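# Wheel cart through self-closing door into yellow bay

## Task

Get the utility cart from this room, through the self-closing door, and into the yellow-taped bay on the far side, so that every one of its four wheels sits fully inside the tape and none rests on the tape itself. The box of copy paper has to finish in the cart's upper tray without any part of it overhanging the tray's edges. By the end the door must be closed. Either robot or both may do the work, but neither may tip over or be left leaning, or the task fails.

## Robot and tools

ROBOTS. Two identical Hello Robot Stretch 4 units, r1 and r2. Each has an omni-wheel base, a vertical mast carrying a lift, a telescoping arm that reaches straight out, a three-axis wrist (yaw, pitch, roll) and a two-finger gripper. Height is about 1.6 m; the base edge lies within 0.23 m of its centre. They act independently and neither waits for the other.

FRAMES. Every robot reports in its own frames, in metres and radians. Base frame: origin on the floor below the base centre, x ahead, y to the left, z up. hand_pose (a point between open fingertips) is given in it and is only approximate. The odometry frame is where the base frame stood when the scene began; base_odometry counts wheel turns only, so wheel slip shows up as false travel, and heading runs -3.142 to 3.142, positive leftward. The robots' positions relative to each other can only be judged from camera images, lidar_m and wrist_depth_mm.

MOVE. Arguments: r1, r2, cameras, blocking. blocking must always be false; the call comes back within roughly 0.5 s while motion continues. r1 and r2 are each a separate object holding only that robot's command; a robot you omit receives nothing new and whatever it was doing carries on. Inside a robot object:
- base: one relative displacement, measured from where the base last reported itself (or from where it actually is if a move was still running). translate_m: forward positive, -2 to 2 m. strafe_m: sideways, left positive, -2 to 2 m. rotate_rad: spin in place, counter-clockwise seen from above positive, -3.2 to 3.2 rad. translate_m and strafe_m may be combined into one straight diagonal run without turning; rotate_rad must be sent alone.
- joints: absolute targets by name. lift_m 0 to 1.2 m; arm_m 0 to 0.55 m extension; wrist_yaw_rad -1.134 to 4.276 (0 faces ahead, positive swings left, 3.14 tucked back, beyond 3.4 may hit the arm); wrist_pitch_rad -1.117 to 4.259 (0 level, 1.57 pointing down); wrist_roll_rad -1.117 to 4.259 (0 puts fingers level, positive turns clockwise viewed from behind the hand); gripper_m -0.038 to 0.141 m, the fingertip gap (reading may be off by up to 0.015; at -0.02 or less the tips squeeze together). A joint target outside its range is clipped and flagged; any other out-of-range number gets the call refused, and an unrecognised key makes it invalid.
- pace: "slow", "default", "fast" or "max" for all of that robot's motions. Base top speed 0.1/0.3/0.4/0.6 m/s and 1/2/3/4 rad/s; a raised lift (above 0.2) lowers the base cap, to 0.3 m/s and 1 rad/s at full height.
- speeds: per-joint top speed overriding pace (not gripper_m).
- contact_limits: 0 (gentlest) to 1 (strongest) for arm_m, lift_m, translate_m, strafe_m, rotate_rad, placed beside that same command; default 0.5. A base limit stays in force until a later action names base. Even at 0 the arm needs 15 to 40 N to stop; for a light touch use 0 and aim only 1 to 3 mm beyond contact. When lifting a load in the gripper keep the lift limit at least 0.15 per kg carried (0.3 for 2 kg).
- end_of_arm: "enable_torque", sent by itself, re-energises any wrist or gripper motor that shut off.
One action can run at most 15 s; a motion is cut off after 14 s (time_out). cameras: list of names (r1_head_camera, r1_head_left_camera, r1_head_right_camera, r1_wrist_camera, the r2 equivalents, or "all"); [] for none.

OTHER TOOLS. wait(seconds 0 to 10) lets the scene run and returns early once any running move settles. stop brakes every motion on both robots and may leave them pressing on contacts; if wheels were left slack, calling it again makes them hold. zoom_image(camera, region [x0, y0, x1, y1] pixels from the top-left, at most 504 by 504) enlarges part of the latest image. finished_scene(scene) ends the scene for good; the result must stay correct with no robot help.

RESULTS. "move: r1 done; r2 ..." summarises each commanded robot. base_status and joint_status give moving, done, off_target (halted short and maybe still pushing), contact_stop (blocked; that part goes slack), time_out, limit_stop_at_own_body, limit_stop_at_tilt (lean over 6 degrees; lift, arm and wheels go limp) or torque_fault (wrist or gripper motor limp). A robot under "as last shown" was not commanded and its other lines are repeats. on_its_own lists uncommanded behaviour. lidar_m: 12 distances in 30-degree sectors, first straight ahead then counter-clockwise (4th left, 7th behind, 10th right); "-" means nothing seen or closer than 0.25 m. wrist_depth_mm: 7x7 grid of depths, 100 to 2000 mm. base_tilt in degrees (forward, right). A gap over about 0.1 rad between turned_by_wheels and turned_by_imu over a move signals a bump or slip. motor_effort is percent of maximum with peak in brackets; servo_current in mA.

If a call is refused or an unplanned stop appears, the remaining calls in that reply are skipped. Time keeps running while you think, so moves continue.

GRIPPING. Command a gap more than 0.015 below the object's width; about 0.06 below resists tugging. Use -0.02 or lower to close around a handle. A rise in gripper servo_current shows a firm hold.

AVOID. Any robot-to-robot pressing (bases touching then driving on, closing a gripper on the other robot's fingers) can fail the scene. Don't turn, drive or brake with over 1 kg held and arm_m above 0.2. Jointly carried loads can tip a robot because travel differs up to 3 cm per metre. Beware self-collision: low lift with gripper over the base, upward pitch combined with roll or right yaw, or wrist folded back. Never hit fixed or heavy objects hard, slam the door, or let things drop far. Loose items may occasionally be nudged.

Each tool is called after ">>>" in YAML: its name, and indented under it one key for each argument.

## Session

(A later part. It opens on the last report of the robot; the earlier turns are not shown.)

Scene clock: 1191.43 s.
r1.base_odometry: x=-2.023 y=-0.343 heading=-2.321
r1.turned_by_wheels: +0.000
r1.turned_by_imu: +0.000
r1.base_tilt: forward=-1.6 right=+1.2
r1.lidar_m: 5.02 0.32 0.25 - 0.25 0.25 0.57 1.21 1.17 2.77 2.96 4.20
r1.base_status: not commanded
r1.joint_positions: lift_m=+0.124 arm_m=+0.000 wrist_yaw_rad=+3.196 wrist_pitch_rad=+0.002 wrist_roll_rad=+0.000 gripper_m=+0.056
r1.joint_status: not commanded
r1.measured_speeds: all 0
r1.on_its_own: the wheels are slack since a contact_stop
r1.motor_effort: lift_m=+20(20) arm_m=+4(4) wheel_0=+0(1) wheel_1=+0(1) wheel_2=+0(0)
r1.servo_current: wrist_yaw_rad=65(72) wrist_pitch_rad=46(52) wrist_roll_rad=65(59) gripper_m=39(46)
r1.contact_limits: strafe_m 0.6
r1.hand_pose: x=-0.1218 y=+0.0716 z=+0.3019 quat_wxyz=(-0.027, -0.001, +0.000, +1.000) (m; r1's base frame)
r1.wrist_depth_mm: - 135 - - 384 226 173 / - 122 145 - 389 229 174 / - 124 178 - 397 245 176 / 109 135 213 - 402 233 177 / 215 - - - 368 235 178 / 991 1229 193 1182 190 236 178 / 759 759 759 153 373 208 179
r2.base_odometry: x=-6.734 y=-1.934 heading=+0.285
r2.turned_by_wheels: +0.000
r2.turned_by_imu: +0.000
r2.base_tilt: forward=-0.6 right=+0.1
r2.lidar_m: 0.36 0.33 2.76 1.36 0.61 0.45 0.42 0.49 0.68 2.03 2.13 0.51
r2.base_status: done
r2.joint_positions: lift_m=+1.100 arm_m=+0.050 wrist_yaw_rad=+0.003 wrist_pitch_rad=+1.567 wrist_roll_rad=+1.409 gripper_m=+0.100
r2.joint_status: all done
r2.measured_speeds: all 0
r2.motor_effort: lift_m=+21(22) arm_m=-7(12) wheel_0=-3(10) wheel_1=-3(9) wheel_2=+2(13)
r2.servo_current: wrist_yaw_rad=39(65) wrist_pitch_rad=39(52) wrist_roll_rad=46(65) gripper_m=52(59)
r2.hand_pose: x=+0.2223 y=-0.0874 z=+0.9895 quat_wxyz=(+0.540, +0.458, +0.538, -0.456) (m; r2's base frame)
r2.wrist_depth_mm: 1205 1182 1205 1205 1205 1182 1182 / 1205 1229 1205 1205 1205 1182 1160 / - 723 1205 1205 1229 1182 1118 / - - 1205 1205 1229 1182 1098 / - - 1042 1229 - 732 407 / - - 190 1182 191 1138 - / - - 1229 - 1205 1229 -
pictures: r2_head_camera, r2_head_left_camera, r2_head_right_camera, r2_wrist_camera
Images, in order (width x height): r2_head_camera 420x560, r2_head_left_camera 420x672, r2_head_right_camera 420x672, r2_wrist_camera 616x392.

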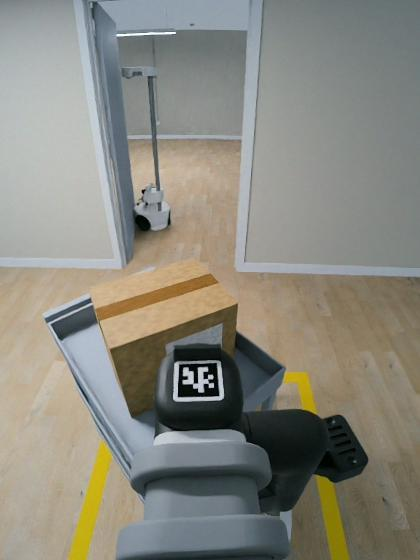

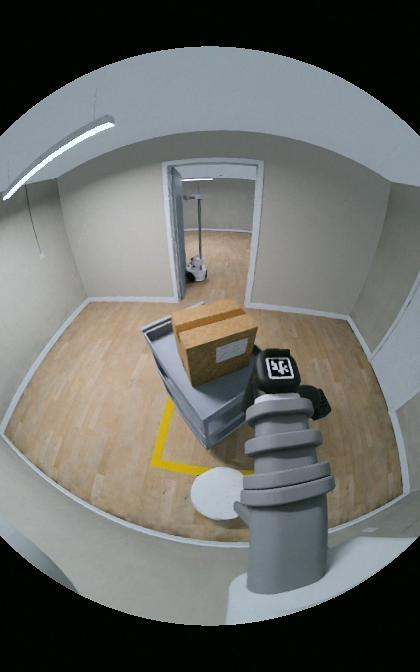

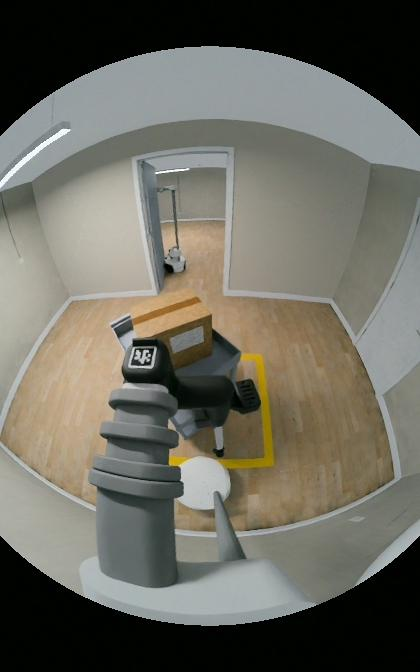

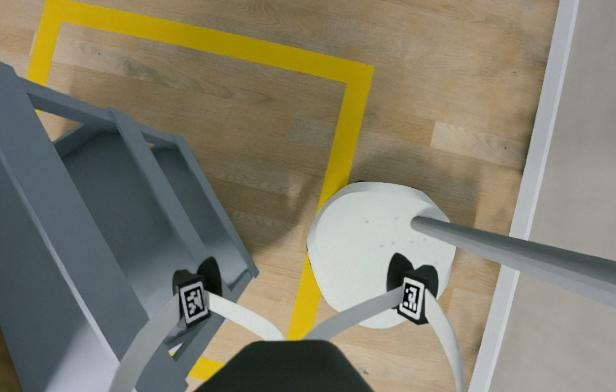

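>>> move:
  blocking: false
  r2: {"base":{"translate_m":-0.09},"joints":{"arm_m":0.0}}

>>> wait:
  seconds: 2

>>> move:
  blocking: false
  r2: {"base":{"rotate_rad":-1.571}}

>>> wait:
  seconds: 4
  cameras: ["r2_head_camera","r2_head_left_camera"]

Scene clock: 1217.13 s.
move: r2 moving
r1: as last shown
r1.base_tilt: forward=-1.6 right=+1.3
r1.lidar_m: 5.02 0.33 0.25 - 0.25 0.25 0.57 1.20 1.17 2.77 2.93 4.21
r1.on_its_own: the wheels are slack since a contact_stop
r1.motor_effort: lift_m=+19(20) arm_m=+4(4) wheel_0=+0(0) wheel_1=+0(0) wheel_2=+0(0)
r1.servo_current: wrist_yaw_rad=46(52) wrist_pitch_rad=39(52) wrist_roll_rad=39(65) gripper_m=33(46)
r1.contact_limits: strafe_m 0.6
r1.wrist_depth_mm: - 135 - - 387 226 173 / - 122 144 - 389 230 175 / - 124 178 - 399 244 176 / 109 135 213 - 399 233 177 / 215 - - - 368 234 178 / 1008 1205 194 1182 191 234 179 / 759 750 759 153 370 209 179
r2.base_odometry: x=-6.764 y=-1.943 heading=+0.285
r2.turned_by_wheels: +0.000
r2.turned_by_imu: +0.000
r2.base_tilt: forward=-0.7 right=+0.1
r2.lidar_m: 0.39 0.36 2.80 1.28 0.56 0.42 0.38 0.45 0.67 2.02 2.13 0.59
r2.base_status: translate_m moving
r2.joint_positions: lift_m=+1.100 arm_m=+0.009 wrist_yaw_rad=+0.003 wrist_pitch_rad=+1.567 wrist_roll_rad=+1.409 gripper_m=+0.100
r2.joint_status: arm_m moving
r2.measured_speeds: translate_m=-0.121 strafe_m=-0.002 rotate_rad=+0.003 lift_m=+0.000 arm_m=-0.088 wrist_yaw_rad=+0.000 wrist_pitch_rad=+0.000 wrist_roll_rad=+0.000
r2.motor_effort: lift_m=+21(21) arm_m=-8(12) wheel_0=-9(10) wheel_1=-7(9) wheel_2=+11(13)
r2.servo_current: wrist_yaw_rad=59(59) wrist_pitch_rad=39(46) wrist_roll_rad=39(59) gripper_m=59(59)
r2.hand_pose: x=+0.1806 y=-0.0874 z=+0.9895 quat_wxyz=(+0.540, +0.458, +0.538, -0.456) (m; r2's base frame)
r2.wrist_depth_mm: 1182 1205 1205 1182 1182 1182 1138 / 1255 1205 1182 1182 1205 1205 1118 / - 1025 1205 1205 1205 1182 - / - 699 1229 1205 1205 1205 - / - - 1182 1182 225 591 362 / - - 193 1205 192 1160 - / - - 1229 - 1205 1138 -
pictures: none

Scene clock: 1218.13 s.
earlier move: r2 done
r1.base_odometry: x=-2.023 y=-0.343 heading=-2.321
r1.turned_by_wheels: +0.000
r1.turned_by_imu: +0.000
r1.base_tilt: forward=-1.6 right=+1.2
r1.lidar_m: 5.02 0.34 0.25 - 0.25 0.25 0.54 1.20 1.19 2.78 2.95 4.19
r1.base_status: not commanded
r1.joint_positions: lift_m=+0.124 arm_m=+0.000 wrist_yaw_rad=+3.196 wrist_pitch_rad=+0.002 wrist_roll_rad=+0.000 gripper_m=+0.056
r1.joint_status: not commanded
r1.measured_speeds: all 0
r1.on_its_own: the wheels are slack since a contact_stop
r1.motor_effort: lift_m=+19(20) arm_m=+4(4) wheel_0=+0(1) wheel_1=+0(0) wheel_2=+0(0)
r1.servo_current: wrist_yaw_rad=52(59) wrist_pitch_rad=39(52) wrist_roll_rad=52(65) gripper_m=39(46)
r1.contact_limits: strafe_m 0.6
r1.hand_pose: x=-0.1218 y=+0.0716 z=+0.3019 quat_wxyz=(-0.027, -0.001, +0.000, +1.000) (m; r1's base frame)
r1.wrist_depth_mm: - 134 - - 384 227 173 / - 123 144 - 392 229 175 / - 124 178 - 394 245 176 / 109 135 213 - 402 232 177 / 216 - - - 370 234 178 / 1025 1182 194 1182 191 235 179 / 750 750 759 153 373 210 178
r2.base_odometry: x=-6.820 y=-1.959 heading=+0.284
r2.turned_by_wheels: +0.000
r2.turned_by_imu: +0.000
r2.base_tilt: forward=-0.7 right=+0.1
r2.lidar_m: 0.44 0.46 2.78 1.07 0.50 0.37 0.34 0.37 0.59 2.01 2.10 0.69
r2.base_status: done
r2.joint_positions: lift_m=+1.100 arm_m=+0.000 wrist_yaw_rad=+0.003 wrist_pitch_rad=+1.567 wrist_roll_rad=+1.409 gripper_m=+0.100
r2.joint_status: all done
r2.measured_speeds: all 0
r2.motor_effort: lift_m=+21(21) arm_m=-7(12) wheel_0=-3(10) wheel_1=-3(9) wheel_2=+2(13)
r2.servo_current: wrist_yaw_rad=46(59) wrist_pitch_rad=39(46) wrist_roll_rad=52(59) gripper_m=59(59)
r2.hand_pose: x=+0.1723 y=-0.0874 z=+0.9895 quat_wxyz=(+0.540, +0.458, +0.538, -0.456) (m; r2's base frame)
r2.wrist_depth_mm: 1205 1229 1205 1205 1182 1182 - / 1205 1205 1205 1205 1229 1205 - / 683 1205 1205 1205 1229 1205 - / - 991 1205 1205 1205 1205 - / - 715 1229 - 224 549 342 / - 609 193 1182 191 - - / - 1229 1205 - 1182 - -
wait: 1.00 of 2 s (r2 has come to rest)
pictures: none

Scene clock: 1218.63 s.
move: r2 moving
r1: as last shown
r1.base_tilt: forward=-1.6 right=+1.3
r1.lidar_m: 5.02 0.30 0.25 - 0.25 0.25 0.56 1.21 1.19 2.76 2.91 4.22
r1.on_its_own: the wheels are slack since a contact_stop
r1.motor_effort: lift_m=+19(20) arm_m=+4(4) wheel_0=-1(1) wheel_1=+0(0) wheel_2=+0(0)
r1.servo_current: wrist_yaw_rad=46(72) wrist_pitch_rad=39(46) wrist_roll_rad=46(59) gripper_m=39(46)
r1.contact_limits: strafe_m 0.6
r1.wrist_depth_mm: - 135 - - 384 227 173 / - 122 145 - 397 229 174 / - 124 178 - 397 245 176 / 109 136 213 - 402 234 177 / 216 - - - 370 235 179 / 1025 1229 194 1182 191 236 178 / 759 750 759 153 375 209 179
r2.base_odometry: x=-6.820 y=-1.959 heading=+0.121
r2.turned_by_wheels: -0.163
r2.turned_by_imu: -0.159
r2.base_tilt: forward=-0.7 right=+0.1
r2.lidar_m: 0.49 0.45 2.93 2.07 0.58 0.39 0.33 0.36 0.48 1.13 2.05 2.62
r2.base_status: rotate_rad moving
r2.joint_positions: lift_m=+1.100 arm_m=+0.000 wrist_yaw_rad=+0.003 wrist_pitch_rad=+1.567 wrist_roll_rad=+1.409 gripper_m=+0.100
r2.joint_status: not commanded
r2.measured_speeds: translate_m=+0.001 strafe_m=+0.000 rotate_rad=-0.638 lift_m=+0.000 arm_m=+0.000 wrist_yaw_rad=+0.000 wrist_pitch_rad=+0.000 wrist_roll_rad=+0.000
r2.motor_effort: lift_m=+21(21) arm_m=-7(7) wheel_0=+6(9) wheel_1=+7(9) wheel_2=+9(11)
r2.servo_current: wrist_yaw_rad=39(59) wrist_pitch_rad=39(46) wrist_roll_rad=46(52) gripper_m=46(52)
r2.hand_pose: x=+0.1723 y=-0.0874 z=+0.9895 quat_wxyz=(+0.540, +0.458, +0.538, -0.456) (m; r2's base frame)
r2.wrist_depth_mm: 1205 1229 1205 1205 1182 1182 - / 1229 1205 1205 1205 1205 1205 - / 1205 1229 1205 1205 1205 1205 - / 691 1078 1205 1205 1205 1182 - / - 732 1205 - 225 500 343 / - 676 195 1205 191 - - / - 512 1205 - 1205 - -
pictures: none

Scene clock: 1220.63 s.
earlier move: r2 done
r1.base_odometry: x=-2.023 y=-0.343 heading=-2.321
r1.turned_by_wheels: +0.000
r1.turned_by_imu: +0.000
r1.base_tilt: forward=-1.6 right=+1.3
r1.lidar_m: 5.01 0.33 0.25 - 0.25 0.25 0.58 1.20 1.19 2.77 2.93 4.20
r1.base_status: not commanded
r1.joint_positions: lift_m=+0.124 arm_m=+0.000 wrist_yaw_rad=+3.196 wrist_pitch_rad=+0.002 wrist_roll_rad=+0.000 gripper_m=+0.056
r1.joint_status: not commanded
r1.measured_speeds: all 0
r1.on_its_own: the wheels are slack since a contact_stop
r1.motor_effort: lift_m=+19(20) arm_m=+4(4) wheel_0=+0(1) wheel_1=+0(0) wheel_2=+0(0)
r1.servo_current: wrist_yaw_rad=59(72) wrist_pitch_rad=46(52) wrist_roll_rad=52(65) gripper_m=46(52)
r1.contact_limits: strafe_m 0.6
r1.hand_pose: x=-0.1218 y=+0.0716 z=+0.3019 quat_wxyz=(-0.027, -0.001, +0.000, +1.000) (m; r1's base frame)
r1.wrist_depth_mm: - 135 - - 384 227 173 / - 122 144 - 394 229 174 / - 124 179 - 397 244 175 / 109 135 213 - 402 234 177 / 215 - - - 368 235 178 / 1025 1205 193 1182 192 235 178 / 759 750 759 153 375 209 179
r2.base_odometry: x=-6.820 y=-1.959 heading=-1.286
r2.turned_by_wheels: -1.407
r2.turned_by_imu: -1.369
r2.base_tilt: forward=-0.7 right=+0.0
r2.lidar_m: 2.01 2.14 0.68 0.44 0.46 2.78 1.08 0.47 0.35 0.34 0.38 0.56
r2.base_status: done
r2.joint_positions: lift_m=+1.100 arm_m=+0.000 wrist_yaw_rad=+0.003 wrist_pitch_rad=+1.567 wrist_roll_rad=+1.409 gripper_m=+0.100
r2.joint_status: not commanded
r2.measured_speeds: all 0
r2.motor_effort: lift_m=+20(21) arm_m=-7(7) wheel_0=+5(11) wheel_1=+3(10) wheel_2=+6(11)
r2.servo_current: wrist_yaw_rad=52(65) wrist_pitch_rad=39(46) wrist_roll_rad=46(59) gripper_m=46(59)
r2.hand_pose: x=+0.1723 y=-0.0874 z=+0.9896 quat_wxyz=(+0.540, +0.458, +0.538, -0.456) (m; r2's base frame)
r2.wrist_depth_mm: - - - - - 421 399 / 1205 1205 1205 - - - - / 1205 1205 1205 1205 1205 1160 - / 1205 1205 1229 1205 1205 1205 1182 / 1255 1205 1205 1205 225 609 1205 / 1229 1205 190 1008 185 1205 1205 / 1205 1229 1229 - - 1205 1205
wait: 2.00 of 4 s (r2 has come to rest)
pictures: r2_head_camera, r2_head_left_camera
Images, in order (width x height): r2_head_camera 420x560, r2_head_left_camera 420x672.

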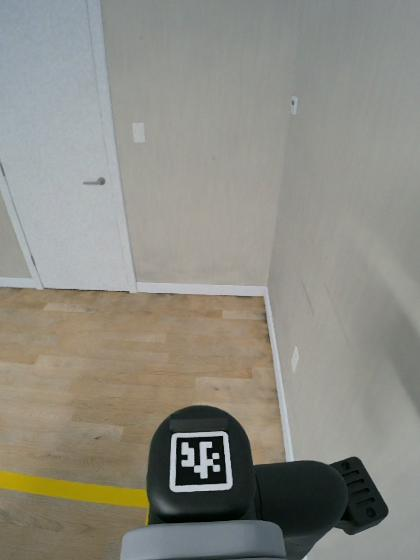

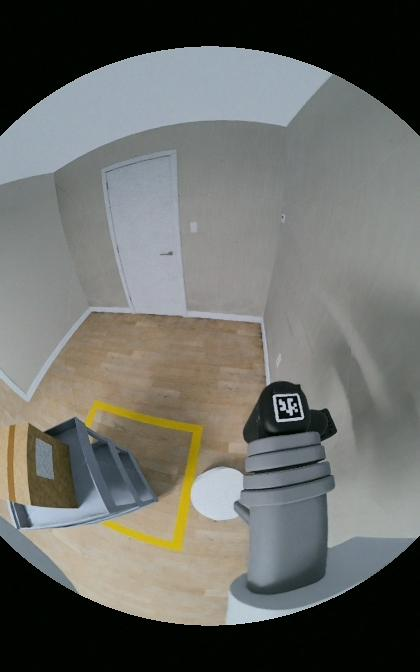

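>>> move:
  blocking: false
  r2: {"base":{"translate_m":-1.08},"joints":{"wrist_pitch_rad":0,"wrist_roll_rad":0,"gripper_m":0.13},"contact_limits":{"translate_m":0.2}}

>>> wait:
  seconds: 6
  cameras: ["r2_head_camera","r2_head_left_camera"]

>>> wait:
  seconds: 4
  cameras: ["r2_head_camera","r2_head_left_camera"]

Scene clock: 1230.63 s.
move: r2 moving
r1: as last shown
r1.lidar_m: 5.02 0.33 0.25 - 0.25 0.25 0.58 1.19 1.22 2.78 2.94 4.21
r1.on_its_own: the wheels are slack since a contact_stop
r1.motor_effort: lift_m=+20(20) arm_m=+4(4) wheel_0=+0(1) wheel_1=+0(0) wheel_2=+0(0)
r1.servo_current: wrist_yaw_rad=59(59) wrist_pitch_rad=39(46) wrist_roll_rad=46(52) gripper_m=39(52)
r1.contact_limits: strafe_m 0.6
r1.wrist_depth_mm: - 135 - - 384 227 173 / - 123 145 - 389 229 175 / - 124 179 - 399 244 176 / 109 135 213 - 399 234 177 / 216 - - - 368 235 178 / 1025 1229 194 1205 191 235 179 / 750 759 750 153 375 208 178
r2.base_odometry: x=-6.829 y=-1.929 heading=-1.286
r2.turned_by_wheels: +0.000
r2.turned_by_imu: +0.000
r2.base_tilt: forward=-0.6 right=+0.1
r2.lidar_m: 2.04 2.18 0.64 0.43 0.53 2.75 1.06 0.46 0.36 0.32 0.38 0.56
r2.base_status: translate_m moving
r2.joint_positions: lift_m=+1.100 arm_m=+0.000 wrist_yaw_rad=+0.003 wrist_pitch_rad=+0.997 wrist_roll_rad=+0.822 gripper_m=+0.115
r2.joint_status: wrist_pitch_rad moving; wrist_roll_rad moving; gripper_m moving
r2.measured_speeds: translate_m=-0.122 strafe_m=+0.000 rotate_rad=-0.003 lift_m=+0.000 arm_m=+0.000 wrist_yaw_rad=+0.000 wrist_pitch_rad=-1.777 wrist_roll_rad=-1.820
r2.motor_effort: lift_m=+20(20) arm_m=-7(7) wheel_0=-6(10) wheel_1=-7(8) wheel_2=+13(13)
r2.servo_current: wrist_yaw_rad=46(52) wrist_pitch_rad=163(163) wrist_roll_rad=72(98) gripper_m=85(85)
r2.contact_limits: translate_m 0.2
r2.hand_pose: x=+0.3280 y=-0.0870 z=+1.0359 quat_wxyz=(+0.805, +0.350, +0.439, -0.190) (m; r2's base frame)
r2.wrist_depth_mm: - - 1983 - - 407 345 / - - 1863 1576 - - 394 / 1756 1983 1708 1499 1336 - - / - 1808 1618 1397 1281 1118 - / 1921 1708 1537 1336 1229 1118 - / 1808 1576 197 1308 195 1060 991 / 1708 1464 1397 - 1098 1042 946
pictures: none

Scene clock: 1235.23 s.
earlier move: r2 done
r1.base_odometry: x=-2.023 y=-0.343 heading=-2.321
r1.turned_by_wheels: +0.000
r1.turned_by_imu: +0.000
r1.base_tilt: forward=-1.6 right=+1.3
r1.lidar_m: 5.00 0.32 0.25 - 0.25 0.25 0.59 1.21 1.19 2.77 2.93 4.19
r1.base_status: not commanded
r1.joint_positions: lift_m=+0.124 arm_m=+0.000 wrist_yaw_rad=+3.196 wrist_pitch_rad=+0.002 wrist_roll_rad=+0.000 gripper_m=+0.056
r1.joint_status: not commanded
r1.measured_speeds: all 0
r1.on_its_own: the wheels are slack since a contact_stop
r1.motor_effort: lift_m=+19(20) arm_m=+4(4) wheel_0=+0(1) wheel_1=+0(0) wheel_2=+0(0)
r1.servo_current: wrist_yaw_rad=46(72) wrist_pitch_rad=46(52) wrist_roll_rad=46(78) gripper_m=39(52)
r1.contact_limits: strafe_m 0.6
r1.hand_pose: x=-0.1218 y=+0.0716 z=+0.3019 quat_wxyz=(-0.027, -0.001, +0.000, +1.000) (m; r1's base frame)
r1.wrist_depth_mm: - 135 - - 387 227 174 / - 123 145 - 394 229 174 / - 124 179 - 397 245 176 / 109 135 213 - 402 232 177 / 216 - - - 368 234 178 / 1025 1229 194 1182 191 235 178 / 759 750 750 153 373 208 178
r2.base_odometry: x=-7.124 y=-0.923 heading=-1.286
r2.turned_by_wheels: +0.000
r2.turned_by_imu: +0.000
r2.base_tilt: forward=-0.7 right=+0.0
r2.lidar_m: 1.60 1.01 1.00 2.55 2.20 1.68 0.78 0.34 0.26 0.25 0.27 0.42
r2.base_status: done
r2.joint_positions: lift_m=+1.100 arm_m=+0.000 wrist_yaw_rad=+0.003 wrist_pitch_rad=+0.009 wrist_roll_rad=+0.002 gripper_m=+0.130
r2.joint_status: all done
r2.measured_speeds: all 0
r2.motor_effort: lift_m=+20(20) arm_m=-7(8) wheel_0=-3(11) wheel_1=-4(9) wheel_2=+3(14)
r2.servo_current: wrist_yaw_rad=39(65) wrist_pitch_rad=52(195) wrist_roll_rad=46(98) gripper_m=52(85)
r2.contact_limits: translate_m 0.2
r2.hand_pose: x=+0.4597 y=-0.0867 z=+1.2755 quat_wxyz=(+1.000, +0.001, +0.004, +0.001) (m; r2's base frame)
r2.wrist_depth_mm: - - - - - - 332 / - - - - - - 359 / - - - - - - 364 / - - - - - - 364 / - - - - - - 366 / - - 218 - 193 424 368 / - - - - - - 364
wait: 4.60 of 6 s (r2 has come to rest)
pictures: r2_head_camera, r2_head_left_camera
Images, in order (width x height): r2_head_camera 420x560, r2_head_left_camera 420x672.

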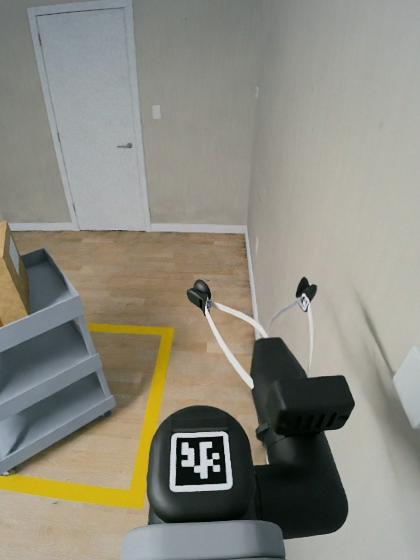

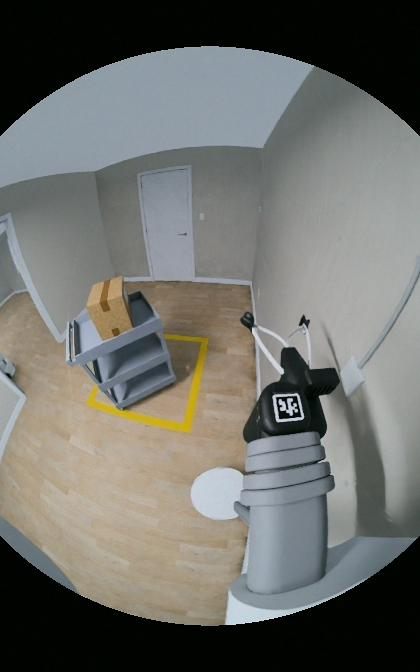

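Scene clock: 1239.23 s.
r1.base_odometry: x=-2.023 y=-0.343 heading=-2.321
r1.turned_by_wheels: +0.000
r1.turned_by_imu: +0.000
r1.base_tilt: forward=-1.6 right=+1.3
r1.lidar_m: 5.02 0.31 0.25 - 0.25 0.26 0.55 1.20 1.18 2.76 2.93 4.19
r1.base_status: not commanded
r1.joint_positions: lift_m=+0.124 arm_m=+0.000 wrist_yaw_rad=+3.196 wrist_pitch_rad=+0.002 wrist_roll_rad=+0.000 gripper_m=+0.056
r1.joint_status: not commanded
r1.measured_speeds: all 0
r1.on_its_own: the wheels are slack since a contact_stop
r1.motor_effort: lift_m=+19(20) arm_m=+4(4) wheel_0=+0(1) wheel_1=+0(0) wheel_2=+0(0)
r1.servo_current: wrist_yaw_rad=33(72) wrist_pitch_rad=39(52) wrist_roll_rad=65(78) gripper_m=46(52)
r1.contact_limits: strafe_m 0.6
r1.hand_pose: x=-0.1218 y=+0.0716 z=+0.3019 quat_wxyz=(-0.027, -0.001, +0.000, +1.000) (m; r1's base frame)
r1.wrist_depth_mm: - 135 - - 389 226 173 / - 122 145 - 392 229 174 / - 123 179 - 392 244 176 / 109 135 213 - 402 233 177 / 216 - - - 368 235 178 / 1025 1182 193 1182 191 235 179 / 750 759 759 153 375 208 178
r2.base_odometry: x=-7.124 y=-0.923 heading=-1.286
r2.turned_by_wheels: +0.000
r2.turned_by_imu: +0.001
r2.base_tilt: forward=-0.7 right=+0.0
r2.lidar_m: 1.57 1.00 1.01 2.55 2.19 1.69 0.81 0.34 0.25 0.25 0.25 0.42
r2.base_status: done
r2.joint_positions: lift_m=+1.100 arm_m=+0.000 wrist_yaw_rad=+0.003 wrist_pitch_rad=+0.009 wrist_roll_rad=+0.002 gripper_m=+0.130
r2.joint_status: all done
r2.measured_speeds: all 0
r2.motor_effort: lift_m=+20(20) arm_m=-7(8) wheel_0=-2(11) wheel_1=-4(9) wheel_2=+2(14)
r2.servo_current: wrist_yaw_rad=52(65) wrist_pitch_rad=59(195) wrist_roll_rad=52(98) gripper_m=52(85)
r2.contact_limits: translate_m 0.2
r2.hand_pose: x=+0.4597 y=-0.0867 z=+1.2755 quat_wxyz=(+1.000, +0.001, +0.004, +0.001) (m; r2's base frame)
r2.wrist_depth_mm: - - - - - - 336 / - - - - - - 359 / - - - - - - 362 / - - - - - - 366 / - - - - - - 368 / - - 218 - 194 427 368 / - - - - - - 364
wait: 4.00 s; at rest by 0.27 s
pictures: r2_head_camera, r2_head_left_camera
Images, in order (width x height): r2_head_camera 420x560, r2_head_left_camera 420x672.

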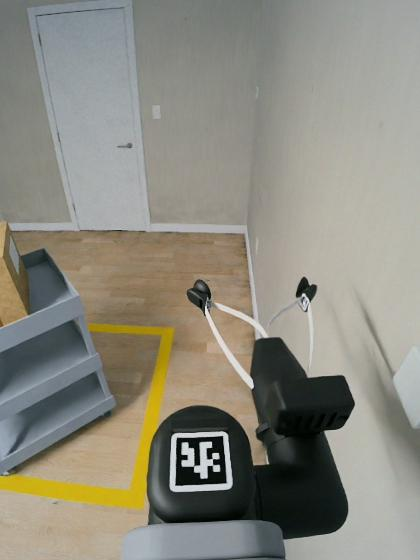

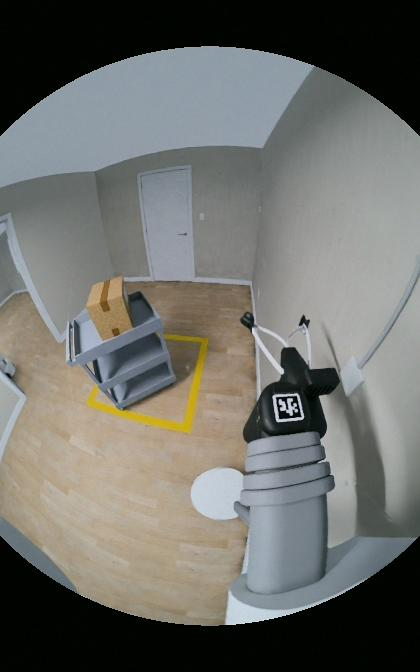

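>>> move:
  blocking: false
  r2: {"base":{"strafe_m":0.5},"contact_limits":{"strafe_m":0.2},"joints":{"lift_m":0.691}}

>>> wait:
  seconds: 4

>>> move:
  blocking: false
  r2: {"base":{"rotate_rad":-0.06}}

>>> wait:
  seconds: 2
  cameras: ["r2_head_camera","r2_head_left_camera"]

Scene clock: 1250.70 s.
move: r2 moving
r1: as last shown
r1.base_tilt: forward=-1.6 right=+1.2
r1.lidar_m: 5.02 0.35 0.25 - 0.25 0.25 0.60 1.21 1.21 2.77 2.95 4.20
r1.on_its_own: the wheels are slack since a contact_stop
r1.servo_current: wrist_yaw_rad=46(52) wrist_pitch_rad=39(46) wrist_roll_rad=65(65) gripper_m=46(46)
r1.contact_limits: strafe_m 0.6
r1.wrist_depth_mm: - 135 - - 389 226 174 / - 122 144 - 394 229 174 / - 124 178 - 397 245 176 / 109 136 213 - 399 232 178 / 215 - - - 370 235 179 / 1025 1205 193 1182 190 235 179 / 750 768 750 153 377 209 178
r2.base_odometry: x=-7.089 y=-0.913 heading=-1.286
r2.turned_by_wheels: +0.000
r2.turned_by_imu: +0.001
r2.base_tilt: forward=-0.7 right=+0.1
r2.lidar_m: 1.84 0.96 1.00 2.48 2.18 1.68 0.89 0.38 0.29 0.27 0.30 0.47
r2.base_status: strafe_m moving
r2.joint_positions: lift_m=+1.062 arm_m=+0.000 wrist_yaw_rad=+0.003 wrist_pitch_rad=+0.008 wrist_roll_rad=+0.002 gripper_m=+0.130
r2.joint_status: lift_m moving
r2.measured_speeds: translate_m=+0.000 strafe_m=+0.140 rotate_rad=+0.000 lift_m=-0.146 arm_m=+0.000 wrist_yaw_rad=+0.000 wrist_pitch_rad=+0.000 wrist_roll_rad=+0.000
r2.motor_effort: lift_m=+11(20) arm_m=-7(7) wheel_0=-7(12) wheel_1=+11(12) wheel_2=+0(2)
r2.servo_current: wrist_yaw_rad=52(59) wrist_pitch_rad=52(59) wrist_roll_rad=46(52) gripper_m=52(52)
r2.contact_limits: strafe_m 0.2
r2.hand_pose: x=+0.4597 y=-0.0867 z=+1.2381 quat_wxyz=(+1.000, +0.001, +0.004, +0.001) (m; r2's base frame)
r2.wrist_depth_mm: - - - - - - 389 / - - - - - - 394 / - - - - - - 397 / - - - - - - 399 / - - - - - - 399 / - - 217 - 194 - 399 / 946 - - - - - 397
pictures: none

Scene clock: 1253.20 s.
earlier move: r2 done
r1.base_odometry: x=-2.023 y=-0.343 heading=-2.321
r1.turned_by_wheels: +0.000
r1.turned_by_imu: +0.000
r1.base_tilt: forward=-1.6 right=+1.3
r1.lidar_m: 5.01 0.33 0.25 - 0.25 0.25 0.58 1.22 1.17 2.77 2.96 4.20
r1.base_status: not commanded
r1.joint_positions: lift_m=+0.124 arm_m=+0.000 wrist_yaw_rad=+3.196 wrist_pitch_rad=+0.002 wrist_roll_rad=+0.000 gripper_m=+0.056
r1.joint_status: not commanded
r1.measured_speeds: all 0
r1.on_its_own: the wheels are slack since a contact_stop
r1.motor_effort: lift_m=+19(20) arm_m=+4(4) wheel_0=+0(1) wheel_1=+0(1) wheel_2=+0(0)
r1.servo_current: wrist_yaw_rad=33(65) wrist_pitch_rad=46(52) wrist_roll_rad=39(65) gripper_m=46(46)
r1.contact_limits: strafe_m 0.6
r1.hand_pose: x=-0.1218 y=+0.0716 z=+0.3019 quat_wxyz=(-0.027, -0.001, +0.000, +1.000) (m; r1's base frame)
r1.wrist_depth_mm: - 134 - - 384 226 173 / - 122 145 - 392 229 174 / - 124 179 - 397 244 176 / 109 135 213 - 404 235 178 / 216 - - - 370 234 179 / 991 1205 194 1182 191 236 179 / 741 759 750 153 375 209 178
r2.base_odometry: x=-6.644 y=-0.782 heading=-1.286
r2.turned_by_wheels: +0.000
r2.turned_by_imu: +0.001
r2.base_tilt: forward=-0.7 right=+0.1
r2.lidar_m: 0.76 0.71 2.42 2.04 2.11 1.64 1.60 1.00 0.77 0.73 0.81 1.20
r2.base_status: done
r2.joint_positions: lift_m=+0.691 arm_m=+0.000 wrist_yaw_rad=+0.003 wrist_pitch_rad=+0.008 wrist_roll_rad=+0.002 gripper_m=+0.130
r2.joint_status: all done
r2.measured_speeds: all 0
r2.motor_effort: lift_m=+14(20) arm_m=-7(7) wheel_0=-1(15) wheel_1=+1(12) wheel_2=+0(2)
r2.servo_current: wrist_yaw_rad=46(65) wrist_pitch_rad=46(59) wrist_roll_rad=46(59) gripper_m=46(59)
r2.contact_limits: strafe_m 0.2
r2.hand_pose: x=+0.4597 y=-0.0867 z=+0.8671 quat_wxyz=(+1.000, +0.001, +0.004, +0.001) (m; r2's base frame)
r2.wrist_depth_mm: - - - - - - - / - - - - - - - / - 621 - - - - - / - 621 676 - - - - / 484 539 615 - - - - / - - 201 - 219 - - / - - - - 1921 1808 -
wait: 2.50 of 4 s (r2 has come to rest)
pictures: none

Scene clock: 1253.70 s.
move: r2 moving
r1: as last shown
r1.lidar_m: 5.00 0.33 0.25 - 0.25 0.26 0.57 1.23 1.21 2.78 2.97 4.19
r1.on_its_own: the wheels are slack since a contact_stop
r1.motor_effort: lift_m=+19(20) arm_m=+4(4) wheel_0=+0(0) wheel_1=+0(0) wheel_2=+0(0)
r1.servo_current: wrist_yaw_rad=59(59) wrist_pitch_rad=39(46) wrist_roll_rad=39(52) gripper_m=39(46)
r1.contact_limits: strafe_m 0.6
r1.wrist_depth_mm: - 135 - - 387 225 174 / - 123 145 - 392 230 174 / - 124 179 - 397 245 176 / 109 136 214 - 402 234 178 / 216 - - - 370 235 178 / 1008 1205 194 1205 191 235 178 / 759 741 750 153 375 208 178
r2.base_odometry: x=-6.644 y=-0.782 heading=-1.345
r2.turned_by_wheels: -0.059
r2.turned_by_imu: -0.058
r2.base_tilt: forward=-0.6 right=+0.1
r2.lidar_m: 0.80 0.70 2.42 2.04 2.16 1.68 1.60 1.05 0.76 0.73 0.79 1.15
r2.base_status: rotate_rad moving
r2.joint_positions: lift_m=+0.691 arm_m=+0.000 wrist_yaw_rad=+0.002 wrist_pitch_rad=+0.008 wrist_roll_rad=+0.002 gripper_m=+0.130
r2.joint_status: not commanded
r2.measured_speeds: all 0
r2.motor_effort: lift_m=+14(14) arm_m=-7(7) wheel_0=+0(10) wheel_1=+4(7) wheel_2=+4(9)
r2.servo_current: wrist_yaw_rad=46(59) wrist_pitch_rad=52(52) wrist_roll_rad=52(52) gripper_m=59(59)
r2.hand_pose: x=+0.4597 y=-0.0867 z=+0.8671 quat_wxyz=(+1.000, +0.001, +0.004, +0.001) (m; r2's base frame)
r2.wrist_depth_mm: - - - - - - - / - - - - - - - / 585 634 - - - - - / 585 627 - - - - - / 496 559 634 - - - - / - - 200 - 219 - - / - - - - 1863 1661 -
pictures: none

Scene clock: 1253.83 s.
earlier move: r2 done
r1.base_odometry: x=-2.023 y=-0.343 heading=-2.321
r1.turned_by_wheels: +0.000
r1.turned_by_imu: +0.000
r1.base_tilt: forward=-1.6 right=+1.3
r1.lidar_m: 5.00 0.33 0.25 - 0.25 0.25 0.56 1.21 1.19 2.77 2.91 4.18
r1.base_status: not commanded
r1.joint_positions: lift_m=+0.124 arm_m=+0.000 wrist_yaw_rad=+3.196 wrist_pitch_rad=+0.002 wrist_roll_rad=+0.000 gripper_m=+0.056
r1.joint_status: not commanded
r1.measured_speeds: all 0
r1.on_its_own: the wheels are slack since a contact_stop
r1.motor_effort: lift_m=+19(20) arm_m=+4(4) wheel_0=+0(0) wheel_1=+0(0) wheel_2=+0(0)
r1.servo_current: wrist_yaw_rad=46(59) wrist_pitch_rad=46(46) wrist_roll_rad=59(65) gripper_m=39(46)
r1.contact_limits: strafe_m 0.6
r1.hand_pose: x=-0.1218 y=+0.0716 z=+0.3019 quat_wxyz=(-0.027, -0.001, +0.000, +1.000) (m; r1's base frame)
r1.wrist_depth_mm: - 135 - - 387 227 173 / - 122 144 - 392 229 174 / - 124 178 - 394 245 175 / 109 135 213 - 402 232 177 / 216 - - - 370 234 178 / 1008 1182 194 1160 190 236 178 / 750 759 741 153 375 209 178
r2.base_odometry: x=-6.644 y=-0.782 heading=-1.345
r2.turned_by_wheels: +0.000
r2.turned_by_imu: +0.000
r2.base_tilt: forward=-0.7 right=+0.1
r2.lidar_m: 0.79 0.71 2.44 2.04 2.15 1.64 1.59 1.05 0.78 0.73 0.79 1.12
r2.base_status: done
r2.joint_positions: lift_m=+0.691 arm_m=+0.000 wrist_yaw_rad=+0.002 wrist_pitch_rad=+0.008 wrist_roll_rad=+0.002 gripper_m=+0.130
r2.joint_status: not commanded
r2.measured_speeds: all 0
r2.motor_effort: lift_m=+14(14) arm_m=-7(7) wheel_0=+3(10) wheel_1=+4(7) wheel_2=+4(9)
r2.servo_current: wrist_yaw_rad=39(59) wrist_pitch_rad=52(52) wrist_roll_rad=46(52) gripper_m=52(59)
r2.hand_pose: x=+0.4597 y=-0.0867 z=+0.8671 quat_wxyz=(+1.000, +0.001, +0.004, +0.001) (m; r2's base frame)
r2.wrist_depth_mm: - - - - - - - / - - - - - - - / 585 627 - - - - - / 591 634 - - - - - / 496 554 634 - - - - / - - 202 - 219 - - / - - - - 1921 1661 -
wait: 0.13 of 2 s (r2 has come to rest)
pictures: r2_head_camera, r2_head_left_camera
Images, in order (width x height): r2_head_camera 420x560, r2_head_left_camera 420x672.

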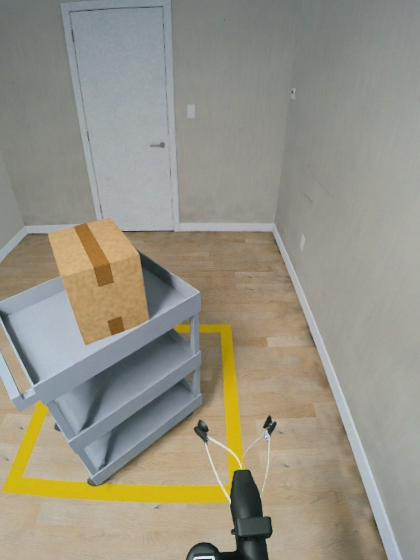

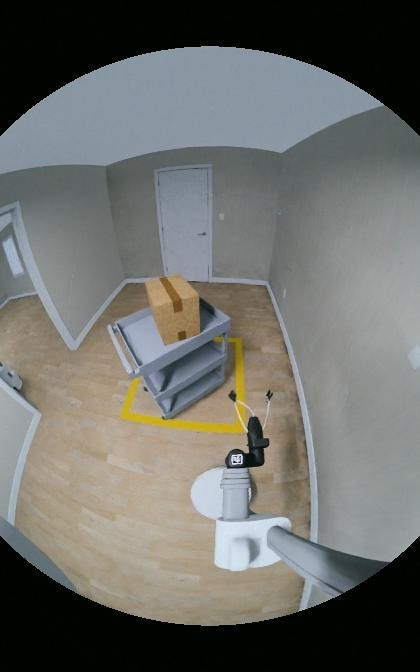

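>>> move:
  blocking: false
  r2: {"base":{"strafe_m":0.5},"contact_limits":{"strafe_m":0.2}}

>>> wait:
  seconds: 5
  cameras: ["r2_head_camera","r2_head_left_camera","r2_wrist_camera"]

Scene clock: 1296.53 s.
move: r2 moving
r1: as last shown
r1.lidar_m: 5.02 0.30 0.25 - 0.25 0.25 0.59 1.21 1.16 2.76 2.93 4.21
r1.on_its_own: the wheels are slack since a contact_stop
r1.motor_effort: lift_m=+20(20) arm_m=+4(4) wheel_0=+0(0) wheel_1=+0(0) wheel_2=+0(0)
r1.servo_current: wrist_yaw_rad=65(65) wrist_pitch_rad=46(46) wrist_roll_rad=39(59) gripper_m=46(46)
r1.contact_limits: strafe_m 0.6
r1.wrist_depth_mm: - 135 - - 384 228 174 / - 122 145 - 392 229 175 / - 123 178 - 397 245 176 / 109 135 213 - 404 232 178 / 216 - - - 373 235 178 / 1008 1205 194 1182 190 235 179 / 759 759 750 153 373 210 178
r2.base_odometry: x=-6.609 y=-0.774 heading=-1.345
r2.turned_by_wheels: +0.000
r2.turned_by_imu: +0.000
r2.base_tilt: forward=-0.7 right=+0.1
r2.lidar_m: 0.75 0.67 2.40 1.99 2.11 1.65 1.61 1.10 0.81 0.78 0.81 1.18
r2.base_status: strafe_m moving
r2.joint_positions: lift_m=+0.691 arm_m=+0.000 wrist_yaw_rad=+0.002 wrist_pitch_rad=+0.008 wrist_roll_rad=+0.002 gripper_m=+0.130
r2.joint_status: not commanded
r2.measured_speeds: translate_m=+0.001 strafe_m=+0.141 rotate_rad=-0.006 lift_m=+0.000 arm_m=+0.000 wrist_yaw_rad=+0.000 wrist_pitch_rad=+0.000 wrist_roll_rad=+0.000
r2.motor_effort: lift_m=+14(14) arm_m=-7(7) wheel_0=-9(12) wheel_1=+11(12) wheel_2=+0(3)
r2.servo_current: wrist_yaw_rad=52(52) wrist_pitch_rad=52(59) wrist_roll_rad=52(59) gripper_m=52(52)
r2.contact_limits: strafe_m 0.2
r2.hand_pose: x=+0.4597 y=-0.0867 z=+0.8671 quat_wxyz=(+1.000, +0.001, +0.004, +0.001) (m; r2's base frame)
r2.wrist_depth_mm: - - - - - - - / - - - - - - - / 580 615 - - - - - / 569 621 - - - - - / 477 539 640 - - - - / - - 200 - 219 - - / - - - - 1863 1661 -
pictures: none

Scene clock: 1299.03 s.
earlier move: r2 done
r1.base_odometry: x=-2.023 y=-0.343 heading=-2.321
r1.turned_by_wheels: +0.000
r1.turned_by_imu: +0.000
r1.base_tilt: forward=-1.6 right=+1.3
r1.lidar_m: 5.02 0.31 0.25 - 0.25 0.26 0.56 1.24 1.20 2.77 2.93 4.21
r1.base_status: not commanded
r1.joint_positions: lift_m=+0.124 arm_m=+0.000 wrist_yaw_rad=+3.196 wrist_pitch_rad=+0.002 wrist_roll_rad=+0.000 gripper_m=+0.056
r1.joint_status: not commanded
r1.measured_speeds: all 0
r1.on_its_own: the wheels are slack since a contact_stop
r1.motor_effort: lift_m=+19(20) arm_m=+4(4) wheel_0=+0(1) wheel_1=+0(0) wheel_2=+0(0)
r1.servo_current: wrist_yaw_rad=39(65) wrist_pitch_rad=46(52) wrist_roll_rad=46(65) gripper_m=46(46)
r1.contact_limits: strafe_m 0.6
r1.hand_pose: x=-0.1218 y=+0.0716 z=+0.3019 quat_wxyz=(-0.027, -0.001, +0.000, +1.000) (m; r1's base frame)
r1.wrist_depth_mm: - 135 - - 387 227 173 / - 122 145 - 392 230 175 / - 124 178 - 399 244 176 / 109 135 214 - 399 233 177 / 216 - - - 368 236 178 / 1025 1205 193 1182 191 235 178 / 750 768 750 153 375 208 178
r2.base_odometry: x=-6.157 y=-0.670 heading=-1.345
r2.turned_by_wheels: +0.000
r2.turned_by_imu: +0.001
r2.base_tilt: forward=-0.7 right=+0.1
r2.lidar_m: 0.51 0.79 2.04 1.53 1.63 1.64 1.58 1.69 1.32 1.25 1.32 0.71
r2.base_status: done
r2.joint_positions: lift_m=+0.691 arm_m=+0.000 wrist_yaw_rad=+0.002 wrist_pitch_rad=+0.008 wrist_roll_rad=+0.002 gripper_m=+0.130
r2.joint_status: not commanded
r2.measured_speeds: all 0
r2.motor_effort: lift_m=+14(14) arm_m=-7(7) wheel_0=-2(12) wheel_1=+2(13) wheel_2=+0(3)
r2.servo_current: wrist_yaw_rad=52(59) wrist_pitch_rad=52(59) wrist_roll_rad=39(59) gripper_m=59(59)
r2.contact_limits: strafe_m 0.2
r2.hand_pose: x=+0.4597 y=-0.0867 z=+0.8671 quat_wxyz=(+1.000, +0.001, +0.004, +0.001) (m; r2's base frame)
r2.wrist_depth_mm: - - - - - - - / - - - - 615 - - / - - - 640 580 - - / - - - 647 585 - - / - - 351 368 439 580 - / - - 300 342 191 707 - / 1863 1708 1863 - - - 1661
wait: 2.50 of 5 s (r2 has come to rest)
pictures: r2_head_camera, r2_head_left_camera, r2_wrist_camera
Images, in order (width x height): r2_head_camera 420x560, r2_head_left_camera 420x672, r2_wrist_camera 616x392.

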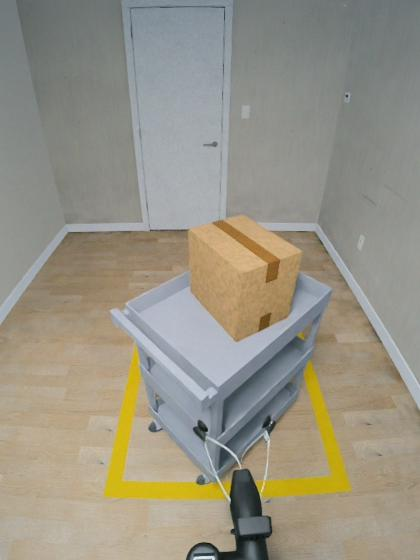

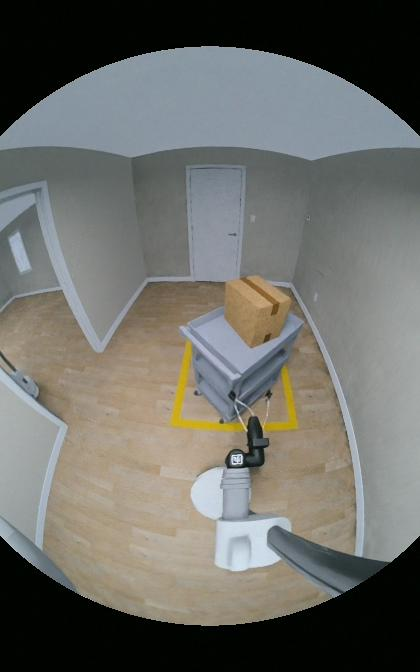

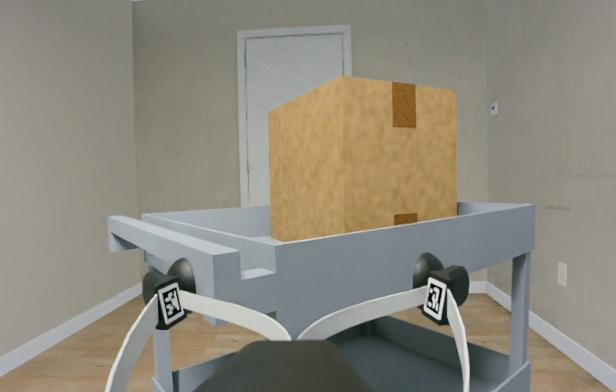

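>>> move:
  blocking: false
  r2: {"base":{"strafe_m":-0.12},"contact_limits":{"strafe_m":0.2}}

>>> wait:
  seconds: 2

>>> move:
  blocking: false
  cameras: []
  r2: {"base":{"translate_m":0.25},"pace":"slow","contact_limits":{"translate_m":0.4}}

>>> wait:
  seconds: 4
  cameras: ["r2_head_camera","r2_wrist_camera"]

Scene clock: 1309.40 s.
move: r2 moving
r1: as last shown
r1.lidar_m: 5.02 0.33 0.25 - 0.25 0.25 0.55 1.21 1.18 2.79 2.92 4.20
r1.on_its_own: the wheels are slack since a contact_stop
r1.motor_effort: lift_m=+19(20) arm_m=+4(4) wheel_0=+0(0) wheel_1=+0(0) wheel_2=+0(0)
r1.servo_current: wrist_yaw_rad=59(59) wrist_pitch_rad=39(46) wrist_roll_rad=46(52) gripper_m=39(52)
r1.contact_limits: strafe_m 0.6
r1.wrist_depth_mm: - 135 - - 387 225 174 / - 123 145 - 392 230 174 / - 124 178 - 399 245 176 / 109 136 214 - 402 234 177 / 215 - - - 373 234 178 / 1008 1182 193 1182 191 234 178 / 759 759 759 153 370 208 178
r2.base_odometry: x=-6.192 y=-0.678 heading=-1.345
r2.turned_by_wheels: +0.000
r2.turned_by_imu: +0.000
r2.base_tilt: forward=-0.7 right=+0.1
r2.lidar_m: 0.52 0.74 2.06 1.58 1.66 1.65 1.58 1.67 1.22 1.21 1.28 0.76
r2.base_status: strafe_m moving
r2.joint_positions: lift_m=+0.691 arm_m=+0.000 wrist_yaw_rad=+0.002 wrist_pitch_rad=+0.008 wrist_roll_rad=+0.002 gripper_m=+0.130
r2.joint_status: not commanded
r2.measured_speeds: translate_m=-0.001 strafe_m=-0.140 rotate_rad=+0.003 lift_m=+0.000 arm_m=+0.000 wrist_yaw_rad=+0.000 wrist_pitch_rad=+0.000 wrist_roll_rad=+0.000
r2.motor_effort: lift_m=+14(14) arm_m=-7(7) wheel_0=+9(12) wheel_1=-12(12) wheel_2=+0(1)
r2.servo_current: wrist_yaw_rad=46(59) wrist_pitch_rad=46(59) wrist_roll_rad=46(52) gripper_m=52(59)
r2.contact_limits: strafe_m 0.2
r2.hand_pose: x=+0.4597 y=-0.0867 z=+0.8671 quat_wxyz=(+1.000, +0.001, +0.004, +0.001) (m; r2's base frame)
r2.wrist_depth_mm: - - - - - - - / - - - - - - - / - - - 574 597 - - / - - - 580 603 - - / - 525 347 397 455 621 - / - - 315 366 192 723 - / 1808 1808 1983 - - - 1756
pictures: none

Scene clock: 1310.50 s.
earlier move: r2 done
r1.base_odometry: x=-2.023 y=-0.343 heading=-2.321
r1.turned_by_wheels: +0.000
r1.turned_by_imu: +0.000
r1.base_tilt: forward=-1.6 right=+1.3
r1.lidar_m: 5.02 0.32 0.25 - 0.25 0.25 0.55 1.21 1.20 2.76 2.92 4.23
r1.base_status: not commanded
r1.joint_positions: lift_m=+0.124 arm_m=+0.000 wrist_yaw_rad=+3.196 wrist_pitch_rad=+0.002 wrist_roll_rad=+0.000 gripper_m=+0.056
r1.joint_status: not commanded
r1.measured_speeds: all 0
r1.on_its_own: the wheels are slack since a contact_stop
r1.motor_effort: lift_m=+19(20) arm_m=+4(4) wheel_0=+0(1) wheel_1=+0(0) wheel_2=+0(0)
r1.servo_current: wrist_yaw_rad=46(59) wrist_pitch_rad=46(46) wrist_roll_rad=59(59) gripper_m=46(52)
r1.contact_limits: strafe_m 0.6
r1.hand_pose: x=-0.1218 y=+0.0716 z=+0.3019 quat_wxyz=(-0.027, -0.001, +0.000, +1.000) (m; r1's base frame)
r1.wrist_depth_mm: - 134 - - 384 226 174 / - 122 144 - 394 229 174 / - 124 178 - 399 244 176 / 109 135 213 - 402 233 177 / 216 - - - 368 234 178 / 1008 1205 194 1182 191 236 179 / 759 750 750 153 373 209 178
r2.base_odometry: x=-6.274 y=-0.697 heading=-1.345
r2.turned_by_wheels: +0.000
r2.turned_by_imu: +0.000
r2.base_tilt: forward=-0.6 right=+0.0
r2.lidar_m: 0.53 0.61 2.12 1.68 1.77 1.63 1.61 1.58 1.17 1.12 1.21 0.86
r2.base_status: done
r2.joint_positions: lift_m=+0.691 arm_m=+0.000 wrist_yaw_rad=+0.002 wrist_pitch_rad=+0.008 wrist_roll_rad=+0.002 gripper_m=+0.130
r2.joint_status: not commanded
r2.measured_speeds: all 0
r2.motor_effort: lift_m=+14(14) arm_m=-7(7) wheel_0=+1(16) wheel_1=-3(12) wheel_2=+0(1)
r2.servo_current: wrist_yaw_rad=46(59) wrist_pitch_rad=52(59) wrist_roll_rad=39(59) gripper_m=52(59)
r2.contact_limits: strafe_m 0.2
r2.hand_pose: x=+0.4597 y=-0.0867 z=+0.8671 quat_wxyz=(+1.000, +0.001, +0.004, +0.001) (m; r2's base frame)
r2.wrist_depth_mm: - - - - - - - / - - - 609 - - - / - - 750 580 - - - / - - 768 580 647 - - / - 351 394 462 549 - - / - 312 217 442 212 - - / 1921 683 - - - 1756 1618
wait: 1.10 of 2 s (r2 has come to rest)
pictures: none

Scene clock: 1311.00 s.
move: r2 moving
r1: as last shown
r1.lidar_m: 5.01 0.32 0.25 - 0.25 0.26 0.59 1.23 1.18 2.77 2.93 4.21
r1.on_its_own: the wheels are slack since a contact_stop
r1.servo_current: wrist_yaw_rad=46(59) wrist_pitch_rad=39(52) wrist_roll_rad=52(65) gripper_m=46(46)
r1.contact_limits: strafe_m 0.6
r1.wrist_depth_mm: - 135 - - 387 226 174 / - 122 145 - 392 229 174 / - 124 178 - 394 245 176 / 109 135 213 - 404 234 177 / 216 - - - 368 235 178 / 1008 1205 194 1182 191 234 178 / 759 750 750 153 373 208 178
r2.base_odometry: x=-6.271 y=-0.709 heading=-1.345
r2.turned_by_wheels: +0.000
r2.turned_by_imu: +0.000
r2.base_tilt: forward=-0.7 right=+0.1
r2.lidar_m: 0.54 0.59 2.11 1.67 1.77 1.67 1.59 1.58 1.17 1.11 1.18 0.81
r2.base_status: translate_m moving
r2.joint_positions: lift_m=+0.691 arm_m=+0.000 wrist_yaw_rad=+0.002 wrist_pitch_rad=+0.008 wrist_roll_rad=+0.002 gripper_m=+0.130
r2.joint_status: not commanded
r2.measured_speeds: translate_m=+0.048 strafe_m=+0.000 rotate_rad=+0.001 lift_m=+0.000 arm_m=+0.000 wrist_yaw_rad=+0.000 wrist_pitch_rad=+0.000 wrist_roll_rad=+0.000
r2.motor_effort: lift_m=+14(14) arm_m=-7(7) wheel_0=+1(8) wheel_1=+6(6) wheel_2=-9(10)
r2.servo_current: wrist_yaw_rad=39(52) wrist_pitch_rad=52(59) wrist_roll_rad=39(59) gripper_m=46(59)
r2.contact_limits: translate_m 0.4
r2.hand_pose: x=+0.4597 y=-0.0867 z=+0.8671 quat_wxyz=(+1.000, +0.001, +0.004, +0.001) (m; r2's base frame)
r2.wrist_depth_mm: - - - - - - - / - - - 591 - - - / - - 732 564 - - - / - - 741 574 627 - - / 627 345 387 466 535 - - / - 304 217 427 220 - - / 1921 351 - - - 1708 1618
pictures: none
No camera images: "cameras" was empty.

Scene clock: 1314.30 s.
earlier move: r2 done
r1.base_odometry: x=-2.023 y=-0.343 heading=-2.321
r1.turned_by_wheels: +0.000
r1.turned_by_imu: +0.000
r1.base_tilt: forward=-1.6 right=+1.3
r1.lidar_m: 5.01 0.32 0.25 - 0.25 0.25 0.55 1.19 1.18 2.77 2.93 4.23
r1.base_status: not commanded
r1.joint_positions: lift_m=+0.124 arm_m=+0.000 wrist_yaw_rad=+3.196 wrist_pitch_rad=+0.002 wrist_roll_rad=+0.000 gripper_m=+0.056
r1.joint_status: not commanded
r1.measured_speeds: all 0
r1.on_its_own: the wheels are slack since a contact_stop
r1.motor_effort: lift_m=+20(20) arm_m=+4(4) wheel_0=+0(1) wheel_1=+0(0) wheel_2=+0(0)
r1.servo_current: wrist_yaw_rad=46(72) wrist_pitch_rad=46(52) wrist_roll_rad=39(65) gripper_m=46(52)
r1.contact_limits: strafe_m 0.6
r1.hand_pose: x=-0.1218 y=+0.0716 z=+0.3019 quat_wxyz=(-0.027, -0.001, +0.000, +1.000) (m; r1's base frame)
r1.wrist_depth_mm: - 135 - - 387 227 174 / - 122 145 - 392 229 175 / - 124 179 - 399 245 175 / 109 135 213 - 399 233 177 / 216 - - - 370 235 178 / 1025 1205 193 1160 191 235 178 / 750 759 750 153 373 208 179
r2.base_odometry: x=-6.218 y=-0.941 heading=-1.345
r2.turned_by_wheels: +0.000
r2.turned_by_imu: +0.000
r2.base_tilt: forward=-0.7 right=+0.1
r2.lidar_m: 0.41 0.39 1.97 1.64 1.73 1.91 1.84 1.59 1.17 1.13 1.20 0.61
r2.base_status: done
r2.joint_positions: lift_m=+0.691 arm_m=+0.000 wrist_yaw_rad=-0.004 wrist_pitch_rad=+0.008 wrist_roll_rad=+0.002 gripper_m=+0.130
r2.joint_status: not commanded
r2.measured_speeds: all 0
r2.motor_effort: lift_m=+14(14) arm_m=+4(7) wheel_0=+4(9) wheel_1=+4(8) wheel_2=-6(18)
r2.servo_current: wrist_yaw_rad=46(65) wrist_pitch_rad=52(65) wrist_roll_rad=46(59) gripper_m=52(59)
r2.contact_limits: translate_m 0.4
r2.hand_pose: x=+0.4589 y=-0.0885 z=+0.8671 quat_wxyz=(+1.000, +0.001, +0.004, -0.002) (m; r2's base frame)
r2.wrist_depth_mm: - - - - - - - / - - 368 387 418 - - / - - 370 394 424 - - / - - 370 397 421 - - / 574 - 366 382 343 418 - / 211 222 252 290 195 462 - / 211 229 253 - 1863 1756 1661
wait: 3.30 of 4 s (r2 has come to rest)
pictures: r2_head_camera, r2_wrist_camera
Images, in order (width x height): r2_head_camera 420x560, r2_wrist_camera 616x392.

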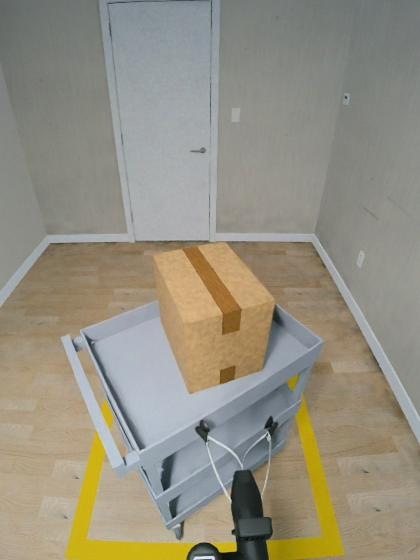

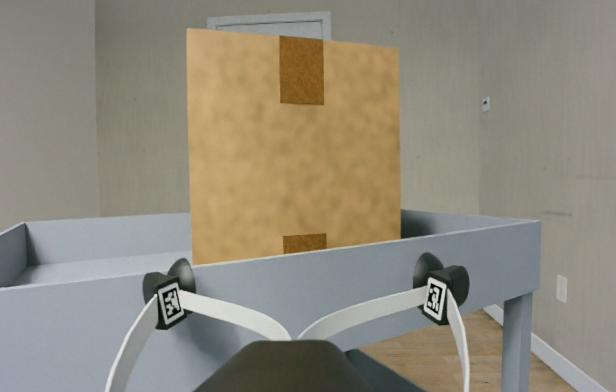

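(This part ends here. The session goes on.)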